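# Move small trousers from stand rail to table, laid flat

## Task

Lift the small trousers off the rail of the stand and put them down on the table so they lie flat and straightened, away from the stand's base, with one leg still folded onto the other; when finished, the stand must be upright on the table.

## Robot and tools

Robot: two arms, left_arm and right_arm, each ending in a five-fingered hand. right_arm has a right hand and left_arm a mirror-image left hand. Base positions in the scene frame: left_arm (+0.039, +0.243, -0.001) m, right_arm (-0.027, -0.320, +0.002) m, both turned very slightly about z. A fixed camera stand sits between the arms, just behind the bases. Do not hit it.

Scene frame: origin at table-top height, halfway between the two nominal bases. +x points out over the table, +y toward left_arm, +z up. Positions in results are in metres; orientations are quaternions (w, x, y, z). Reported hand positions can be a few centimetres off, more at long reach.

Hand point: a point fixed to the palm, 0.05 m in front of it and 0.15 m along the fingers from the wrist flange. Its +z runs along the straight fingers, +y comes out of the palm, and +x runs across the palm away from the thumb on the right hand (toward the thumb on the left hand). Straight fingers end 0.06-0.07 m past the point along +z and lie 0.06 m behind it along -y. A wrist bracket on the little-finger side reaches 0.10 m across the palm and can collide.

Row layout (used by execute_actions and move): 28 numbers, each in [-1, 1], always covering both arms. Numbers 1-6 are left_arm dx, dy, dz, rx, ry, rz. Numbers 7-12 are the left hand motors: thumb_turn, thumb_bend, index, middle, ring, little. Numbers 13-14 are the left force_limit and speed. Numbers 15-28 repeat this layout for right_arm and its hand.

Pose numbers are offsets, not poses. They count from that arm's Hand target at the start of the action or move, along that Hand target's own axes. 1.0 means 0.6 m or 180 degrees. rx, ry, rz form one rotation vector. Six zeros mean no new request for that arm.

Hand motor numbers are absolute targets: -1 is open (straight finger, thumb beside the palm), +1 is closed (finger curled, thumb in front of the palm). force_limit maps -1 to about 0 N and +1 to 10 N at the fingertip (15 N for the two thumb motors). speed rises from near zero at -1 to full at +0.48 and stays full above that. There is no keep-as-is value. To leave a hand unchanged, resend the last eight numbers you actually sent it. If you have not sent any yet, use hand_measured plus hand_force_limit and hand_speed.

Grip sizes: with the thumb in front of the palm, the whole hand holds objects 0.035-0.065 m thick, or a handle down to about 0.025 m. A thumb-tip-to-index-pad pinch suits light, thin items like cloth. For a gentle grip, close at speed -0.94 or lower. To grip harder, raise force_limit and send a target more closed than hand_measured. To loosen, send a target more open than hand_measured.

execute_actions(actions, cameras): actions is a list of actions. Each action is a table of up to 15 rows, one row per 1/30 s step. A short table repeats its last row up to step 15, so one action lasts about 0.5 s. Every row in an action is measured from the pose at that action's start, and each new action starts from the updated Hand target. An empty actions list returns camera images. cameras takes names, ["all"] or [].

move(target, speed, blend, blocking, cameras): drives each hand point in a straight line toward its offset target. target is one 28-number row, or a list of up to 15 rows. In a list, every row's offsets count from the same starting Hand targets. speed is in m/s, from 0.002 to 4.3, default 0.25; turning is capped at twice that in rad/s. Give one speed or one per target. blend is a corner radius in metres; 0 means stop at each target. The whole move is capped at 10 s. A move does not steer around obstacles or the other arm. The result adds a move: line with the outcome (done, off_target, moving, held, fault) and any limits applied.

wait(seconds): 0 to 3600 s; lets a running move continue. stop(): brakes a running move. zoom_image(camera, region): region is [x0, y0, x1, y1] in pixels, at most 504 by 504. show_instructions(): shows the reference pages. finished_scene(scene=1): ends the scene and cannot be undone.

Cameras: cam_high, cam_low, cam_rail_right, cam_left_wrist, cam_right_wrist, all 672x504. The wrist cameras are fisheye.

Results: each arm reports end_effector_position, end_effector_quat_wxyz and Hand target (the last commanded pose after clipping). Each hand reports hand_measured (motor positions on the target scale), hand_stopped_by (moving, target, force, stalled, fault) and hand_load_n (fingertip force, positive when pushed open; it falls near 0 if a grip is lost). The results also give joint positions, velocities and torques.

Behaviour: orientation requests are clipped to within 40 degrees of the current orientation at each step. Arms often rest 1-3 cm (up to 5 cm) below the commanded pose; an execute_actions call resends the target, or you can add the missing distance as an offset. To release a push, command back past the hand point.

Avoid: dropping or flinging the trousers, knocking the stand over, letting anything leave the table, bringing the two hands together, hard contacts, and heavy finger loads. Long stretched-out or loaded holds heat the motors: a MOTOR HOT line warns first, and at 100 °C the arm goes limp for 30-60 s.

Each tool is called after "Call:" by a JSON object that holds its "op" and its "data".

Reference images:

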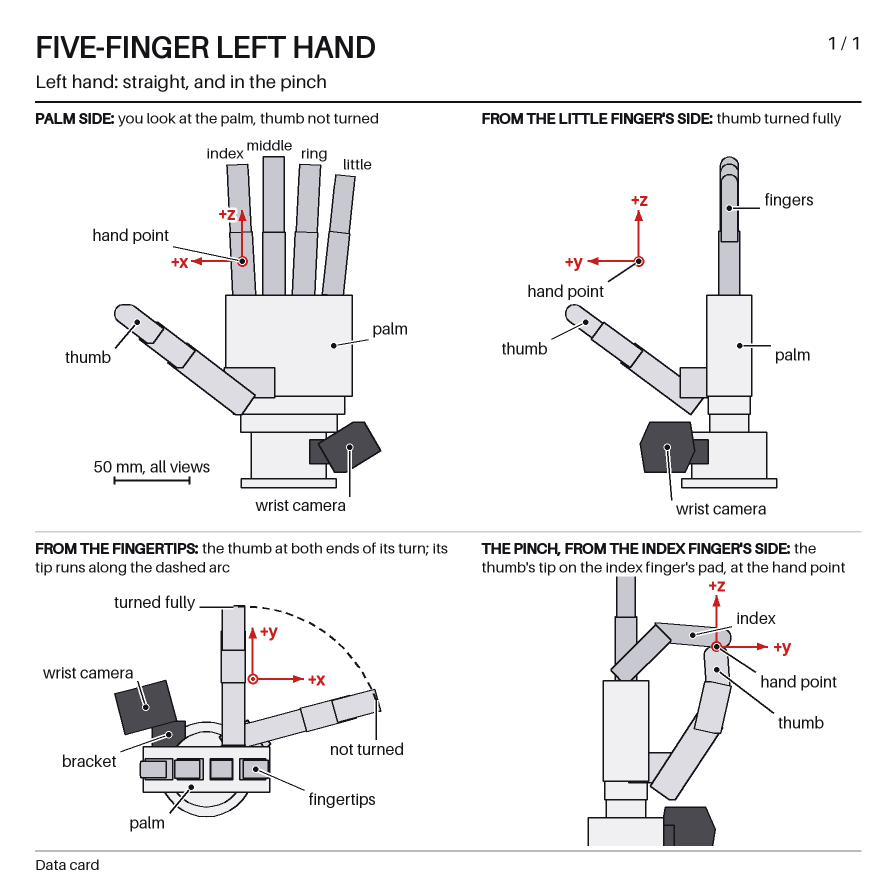

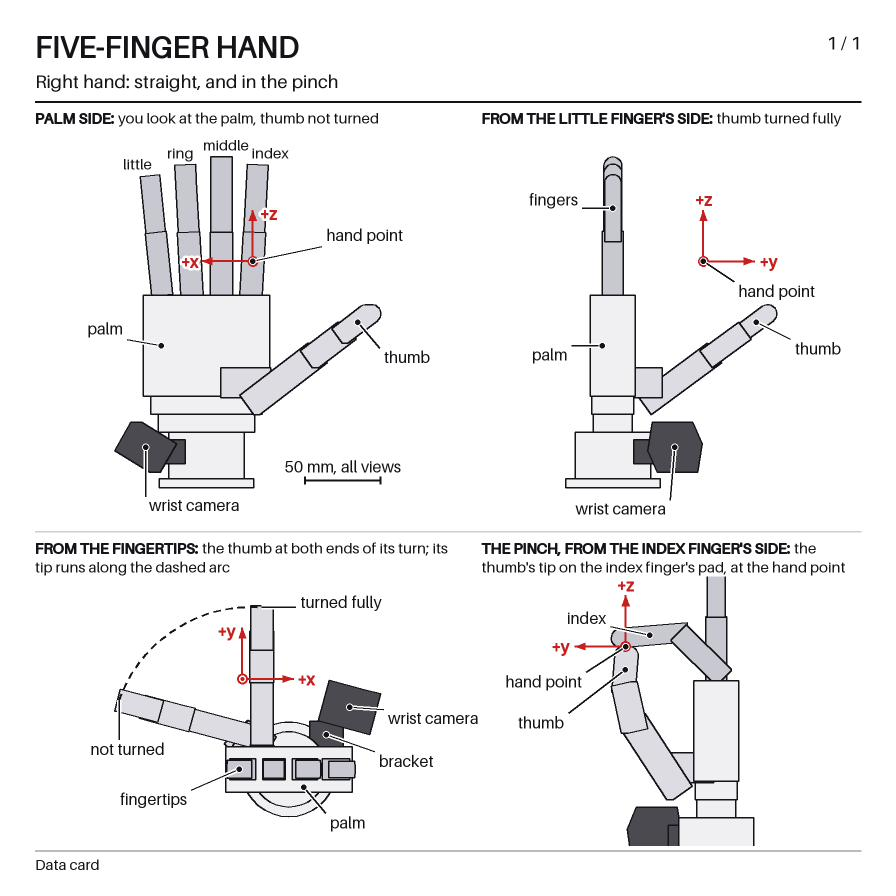

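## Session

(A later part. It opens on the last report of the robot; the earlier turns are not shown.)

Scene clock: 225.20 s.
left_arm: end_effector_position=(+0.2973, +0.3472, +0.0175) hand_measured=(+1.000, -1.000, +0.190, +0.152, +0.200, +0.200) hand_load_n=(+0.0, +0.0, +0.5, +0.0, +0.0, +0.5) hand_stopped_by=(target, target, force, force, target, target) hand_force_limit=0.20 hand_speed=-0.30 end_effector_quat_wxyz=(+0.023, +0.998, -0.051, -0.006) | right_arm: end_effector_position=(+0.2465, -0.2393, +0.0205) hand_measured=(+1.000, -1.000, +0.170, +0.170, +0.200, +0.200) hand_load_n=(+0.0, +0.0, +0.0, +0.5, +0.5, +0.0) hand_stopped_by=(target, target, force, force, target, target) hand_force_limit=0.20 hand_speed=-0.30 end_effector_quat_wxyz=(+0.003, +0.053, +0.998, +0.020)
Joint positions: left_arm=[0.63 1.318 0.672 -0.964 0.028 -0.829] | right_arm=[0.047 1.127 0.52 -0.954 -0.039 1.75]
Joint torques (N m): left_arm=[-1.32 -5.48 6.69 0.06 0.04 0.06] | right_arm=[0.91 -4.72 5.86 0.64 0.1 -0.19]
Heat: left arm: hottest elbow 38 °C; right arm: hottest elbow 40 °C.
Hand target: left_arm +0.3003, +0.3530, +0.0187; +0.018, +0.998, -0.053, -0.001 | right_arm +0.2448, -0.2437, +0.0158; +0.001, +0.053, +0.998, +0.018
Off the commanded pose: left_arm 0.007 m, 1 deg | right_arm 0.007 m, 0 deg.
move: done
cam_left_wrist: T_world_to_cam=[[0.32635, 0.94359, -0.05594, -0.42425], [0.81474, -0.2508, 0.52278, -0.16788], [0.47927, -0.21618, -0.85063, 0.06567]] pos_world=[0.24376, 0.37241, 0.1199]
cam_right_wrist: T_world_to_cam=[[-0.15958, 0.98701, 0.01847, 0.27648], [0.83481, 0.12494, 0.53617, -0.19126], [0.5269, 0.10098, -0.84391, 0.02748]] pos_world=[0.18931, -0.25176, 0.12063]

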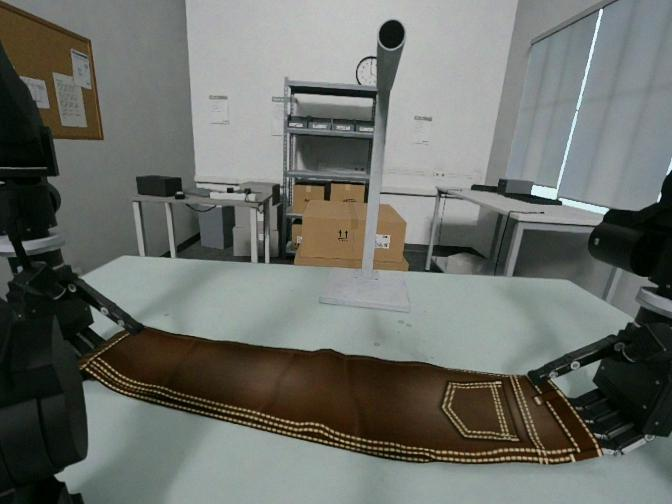

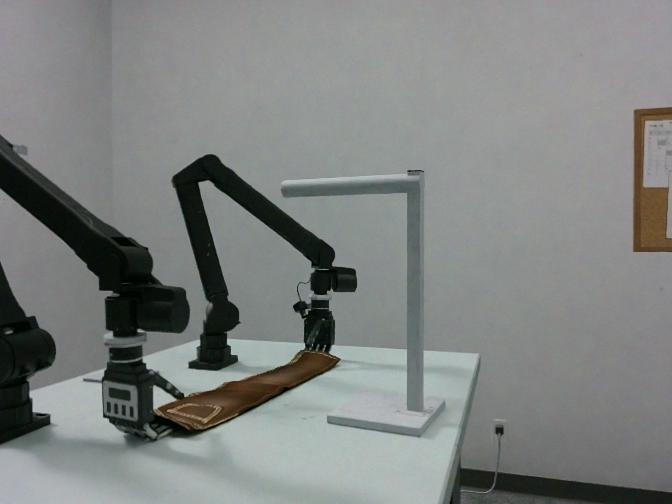

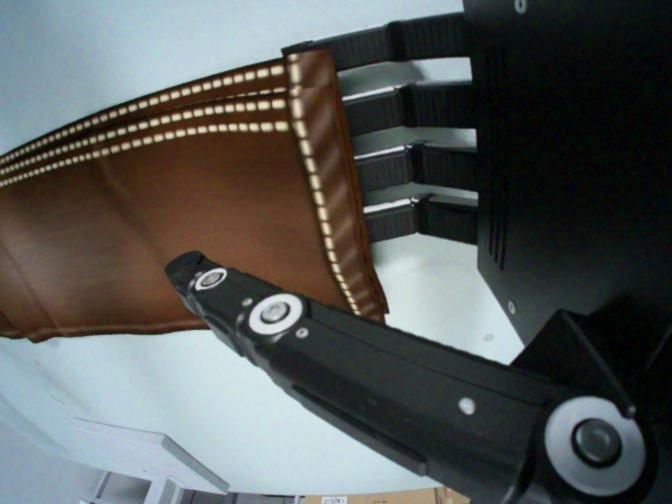

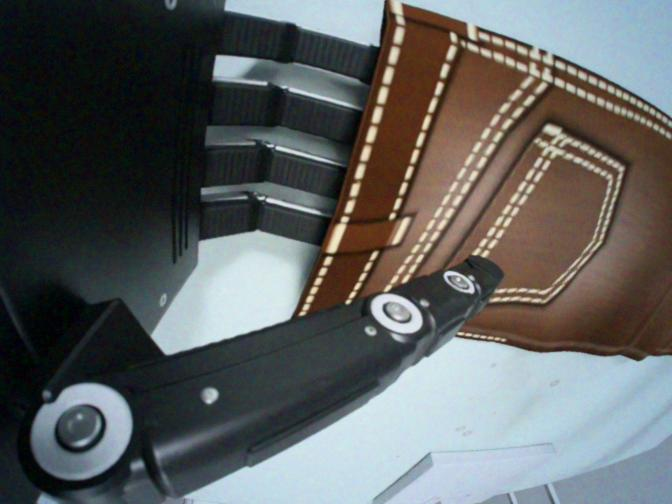

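Call:
{"op": "move", "data": {"target": [0,-0.11,0,0,0,0, 1,-1,0.55,0.55,0.2,0.2,0.2,-0.3, 0,-0.11,0,0,0,0, 1,-1,0.55,0.55,0.2,0.2,0.2,-0.3], "speed": 0.05, "cameras": ["all"]}}

Scene clock: 229.00 s.
left_arm: end_effector_position=(+0.2991, +0.4042, +0.0142) hand_measured=(+1.000, -1.000, +0.190, +0.152, +0.200, +0.200) hand_load_n=(+0.0, +0.0, +0.0, -1.0, +0.0, +0.5) hand_stopped_by=(target, target, force, force, target, target) hand_force_limit=0.20 hand_speed=-0.30 end_effector_quat_wxyz=(+0.030, +0.998, -0.049, -0.007) | right_arm: end_effector_position=(+0.2416, -0.3063, +0.0188) hand_measured=(+1.000, -1.000, +0.170, +0.170, +0.200, +0.200) hand_load_n=(+0.0, +0.0, +0.0, +0.0, +0.5, +0.0) hand_stopped_by=(target, target, force, force, target, target) hand_force_limit=0.20 hand_speed=-0.30 end_effector_quat_wxyz=(+0.006, +0.054, +0.998, +0.018)
Joint positions: left_arm=[0.769 1.435 0.773 -0.962 0.029 -0.694] | right_arm=[-0.238 1.128 0.516 -0.954 -0.038 1.467]
Joint torques (N m): left_arm=[-1.26 -6.01 8.21 0.18 -0.16 0.11] | right_arm=[0.91 -4.54 5.81 0.55 0.04 -0.21]
Heat: left arm: hottest elbow 38 °C; right arm: hottest elbow 40 °C.
Hand target: left_arm +0.3072, +0.4187, +0.0163; +0.018, +0.998, -0.053, -0.001 | right_arm +0.2380, -0.3093, +0.0135; +0.001, +0.053, +0.998, +0.018
Off the commanded pose: left_arm 0.017 m, 2 deg | right_arm 0.007 m, 1 deg.
move: off_target (left_arm)
cam_left_wrist: T_world_to_cam=[[0.32261, 0.94402, -0.06893, -0.47764], [0.81721, -0.24105, 0.52351, -0.15808], [0.47758, -0.22522, -0.84923, 0.07835]] pos_world=[0.24586, 0.43044, 0.11637]
cam_right_wrist: T_world_to_cam=[[-0.15722, 0.98746, 0.01443, 0.34147], [0.83253, 0.12467, 0.53977, -0.17752], [0.5312, 0.09688, -0.84169, 0.03308]] pos_world=[0.18391, -0.31826, 0.11873]

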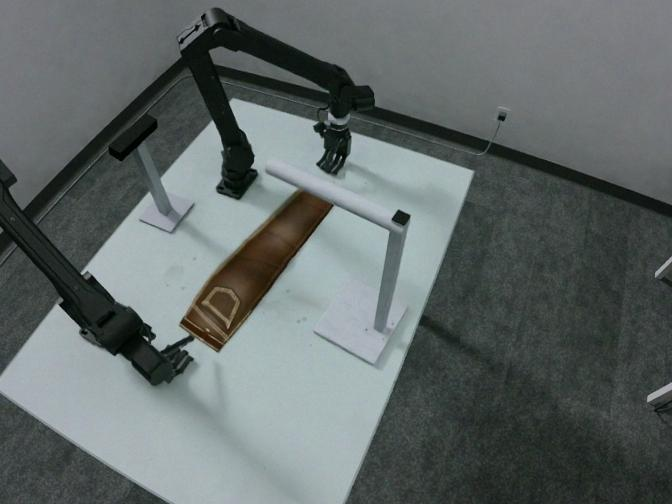

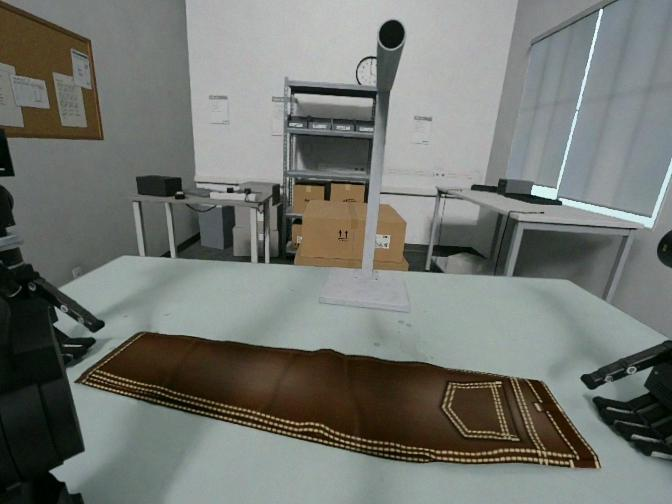

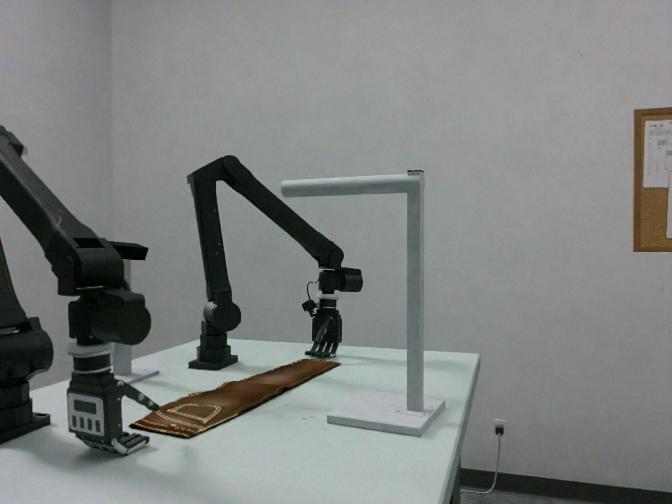

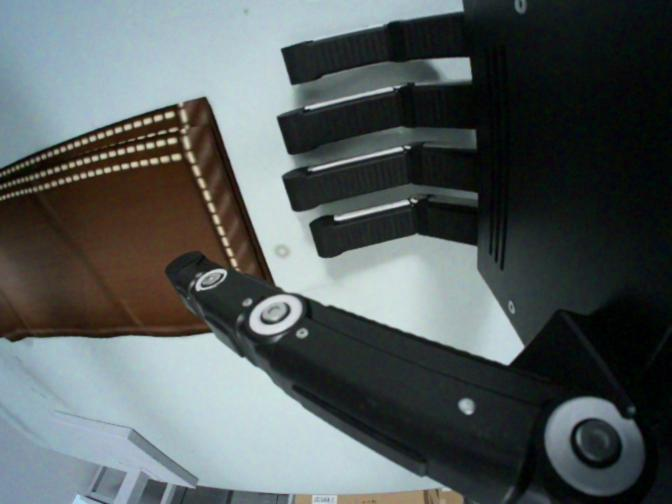

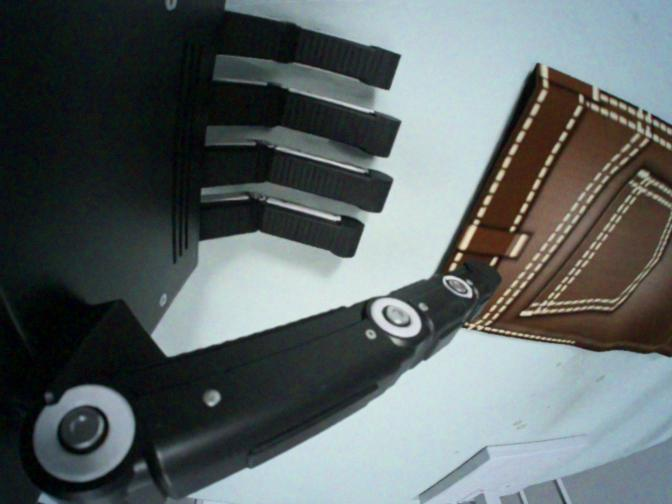

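Call:
{"op": "move", "data": {"target": [0,-0.05,-0.15,0,0,0, 1,-1,0.55,0.55,0.2,0.2,0.2,-0.3, 0,-0.05,-0.15,0,0,0, 1,-1,0.55,0.55,0.2,0.2,0.2,-0.3], "speed": 0.15, "cameras": ["all"]}}

Call:
{"op": "zoom_image", "data": {"camera": "cam_high", "region": [150, 160, 360, 370]}}

Call:
{"op": "zoom_image", "data": {"camera": "cam_low", "region": [60, 300, 360, 480]}}

Call:
{"op": "zoom_image", "data": {"camera": "cam_rail_right", "region": [110, 330, 360, 460]}}

Scene clock: 232.13 s.
left_arm: end_effector_position=(+0.3042, +0.4399, +0.0915) hand_measured=(+1.000, -1.000, +0.190, +0.152, +0.200, +0.200) hand_load_n=(+0.0, +0.0, +0.0, +0.0, +0.0, +0.0) hand_stopped_by=(target, target, force, force, target, target) hand_force_limit=0.20 hand_speed=-0.30 end_effector_quat_wxyz=(+0.032, +0.998, -0.048, -0.012) | right_arm: end_effector_position=(+0.2215, -0.3337, +0.0850) hand_measured=(+1.000, -1.000, +0.170, +0.170, +0.200, +0.200) hand_load_n=(+0.0, -0.5, +0.0, +0.0, +0.5, +0.0) hand_stopped_by=(target, target, force, force, target, target) hand_force_limit=0.20 hand_speed=-0.30 end_effector_quat_wxyz=(-0.016, +0.054, +0.998, +0.023)
Joint positions: left_arm=[0.827 1.397 0.971 -1.209 0.022 -0.638] | right_arm=[-0.375 1.01 0.64 -1.245 -0.035 1.329]
Joint torques (N m): left_arm=[-1.55 -8.23 9.66 -0.66 0.05 0.14] | right_arm=[0.91 -4.84 10.43 -0.47 -0.01 -0.2]
Heat: left arm: hottest elbow 39 °C; right arm: hottest elbow 40 °C.
Hand target: left_arm +0.3107, +0.4517, +0.1052; +0.018, +0.998, -0.052, -0.001 | right_arm +0.2343, -0.3423, +0.1023; +0.002, +0.053, +0.998, +0.018
Off the commanded pose: left_arm 0.019 m, 2 deg | right_arm 0.023 m, 2 deg.
move: off_target (left_arm, right_arm)
cam_left_wrist: T_world_to_cam=[[0.32009, 0.94433, -0.07603, -0.50633], [0.82266, -0.23725, 0.51666, -0.19668], [0.46986, -0.22792, -0.85281, 0.15343]] pos_world=[0.25178, 0.46645, 0.19397]
cam_right_wrist: T_world_to_cam=[[-0.15729, 0.987, 0.03316, 0.36259], [0.85451, 0.11919, 0.50558, -0.19691], [0.49505, 0.10785, -0.86214, 0.11552]] pos_world=[0.16811, -0.34686, 0.18713]

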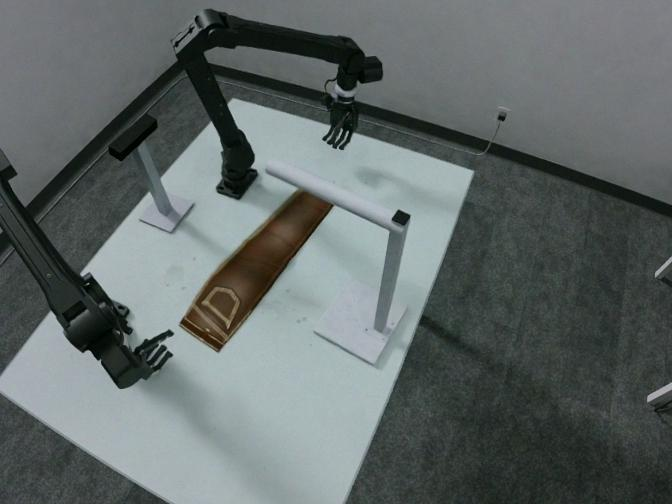

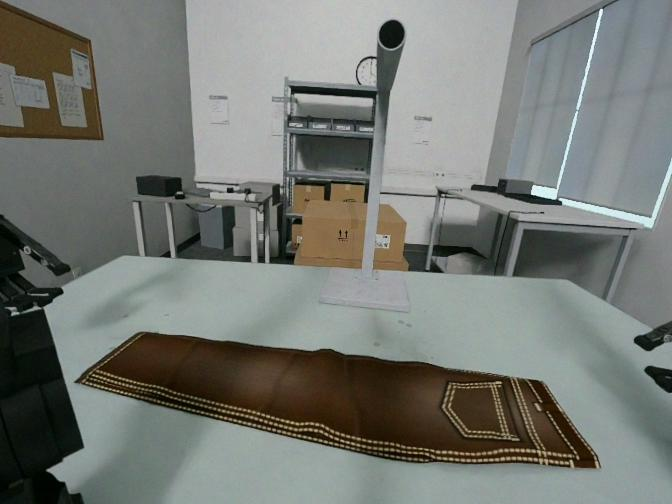

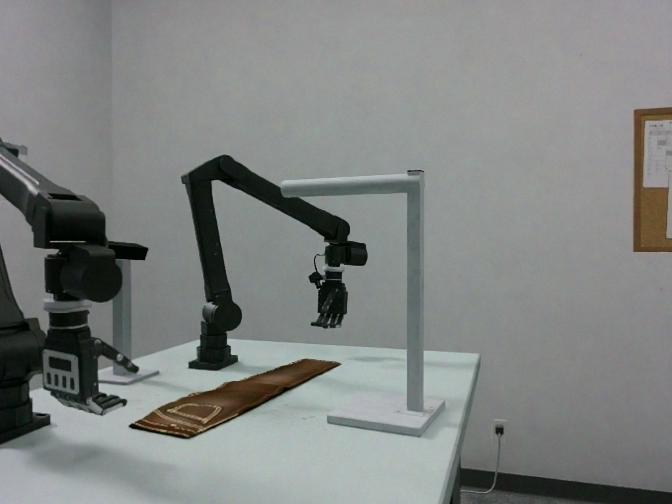

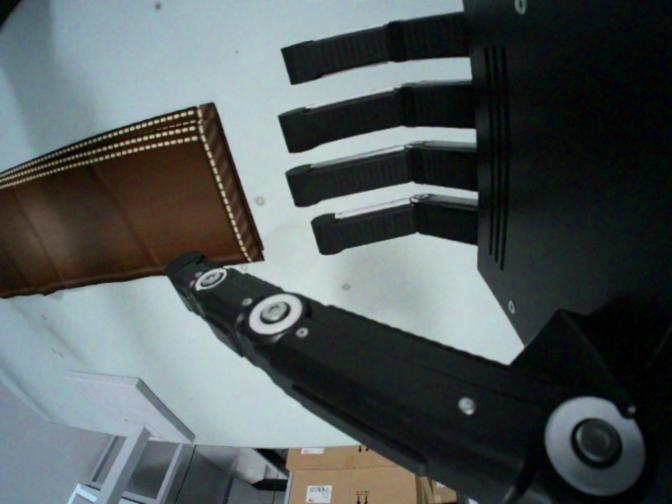

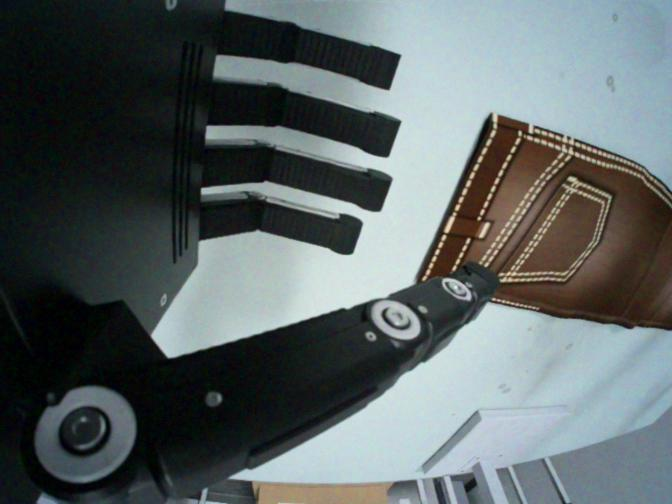

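Scaled by 2.400.

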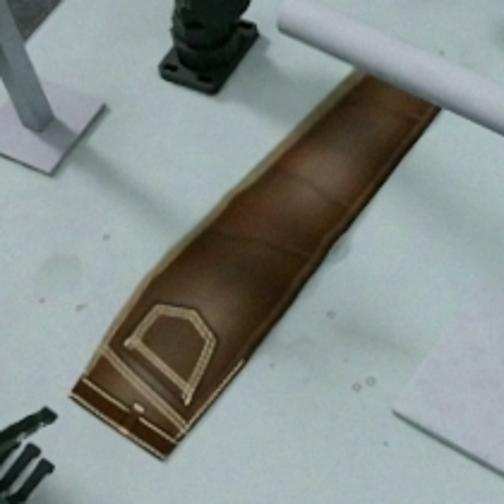

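Scaled by 1.680.

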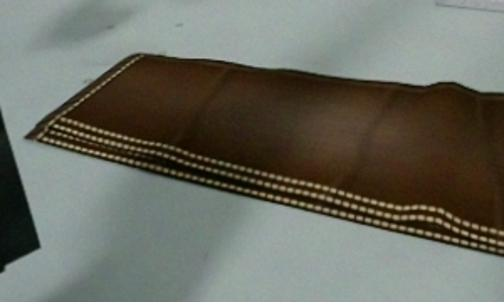

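Scaled by 2.016.

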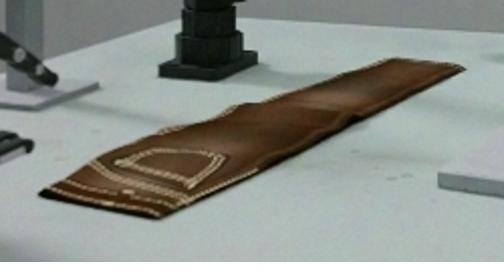

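Call:
{"op": "finished_scene", "data": {}}

The scene is finished: the task was done.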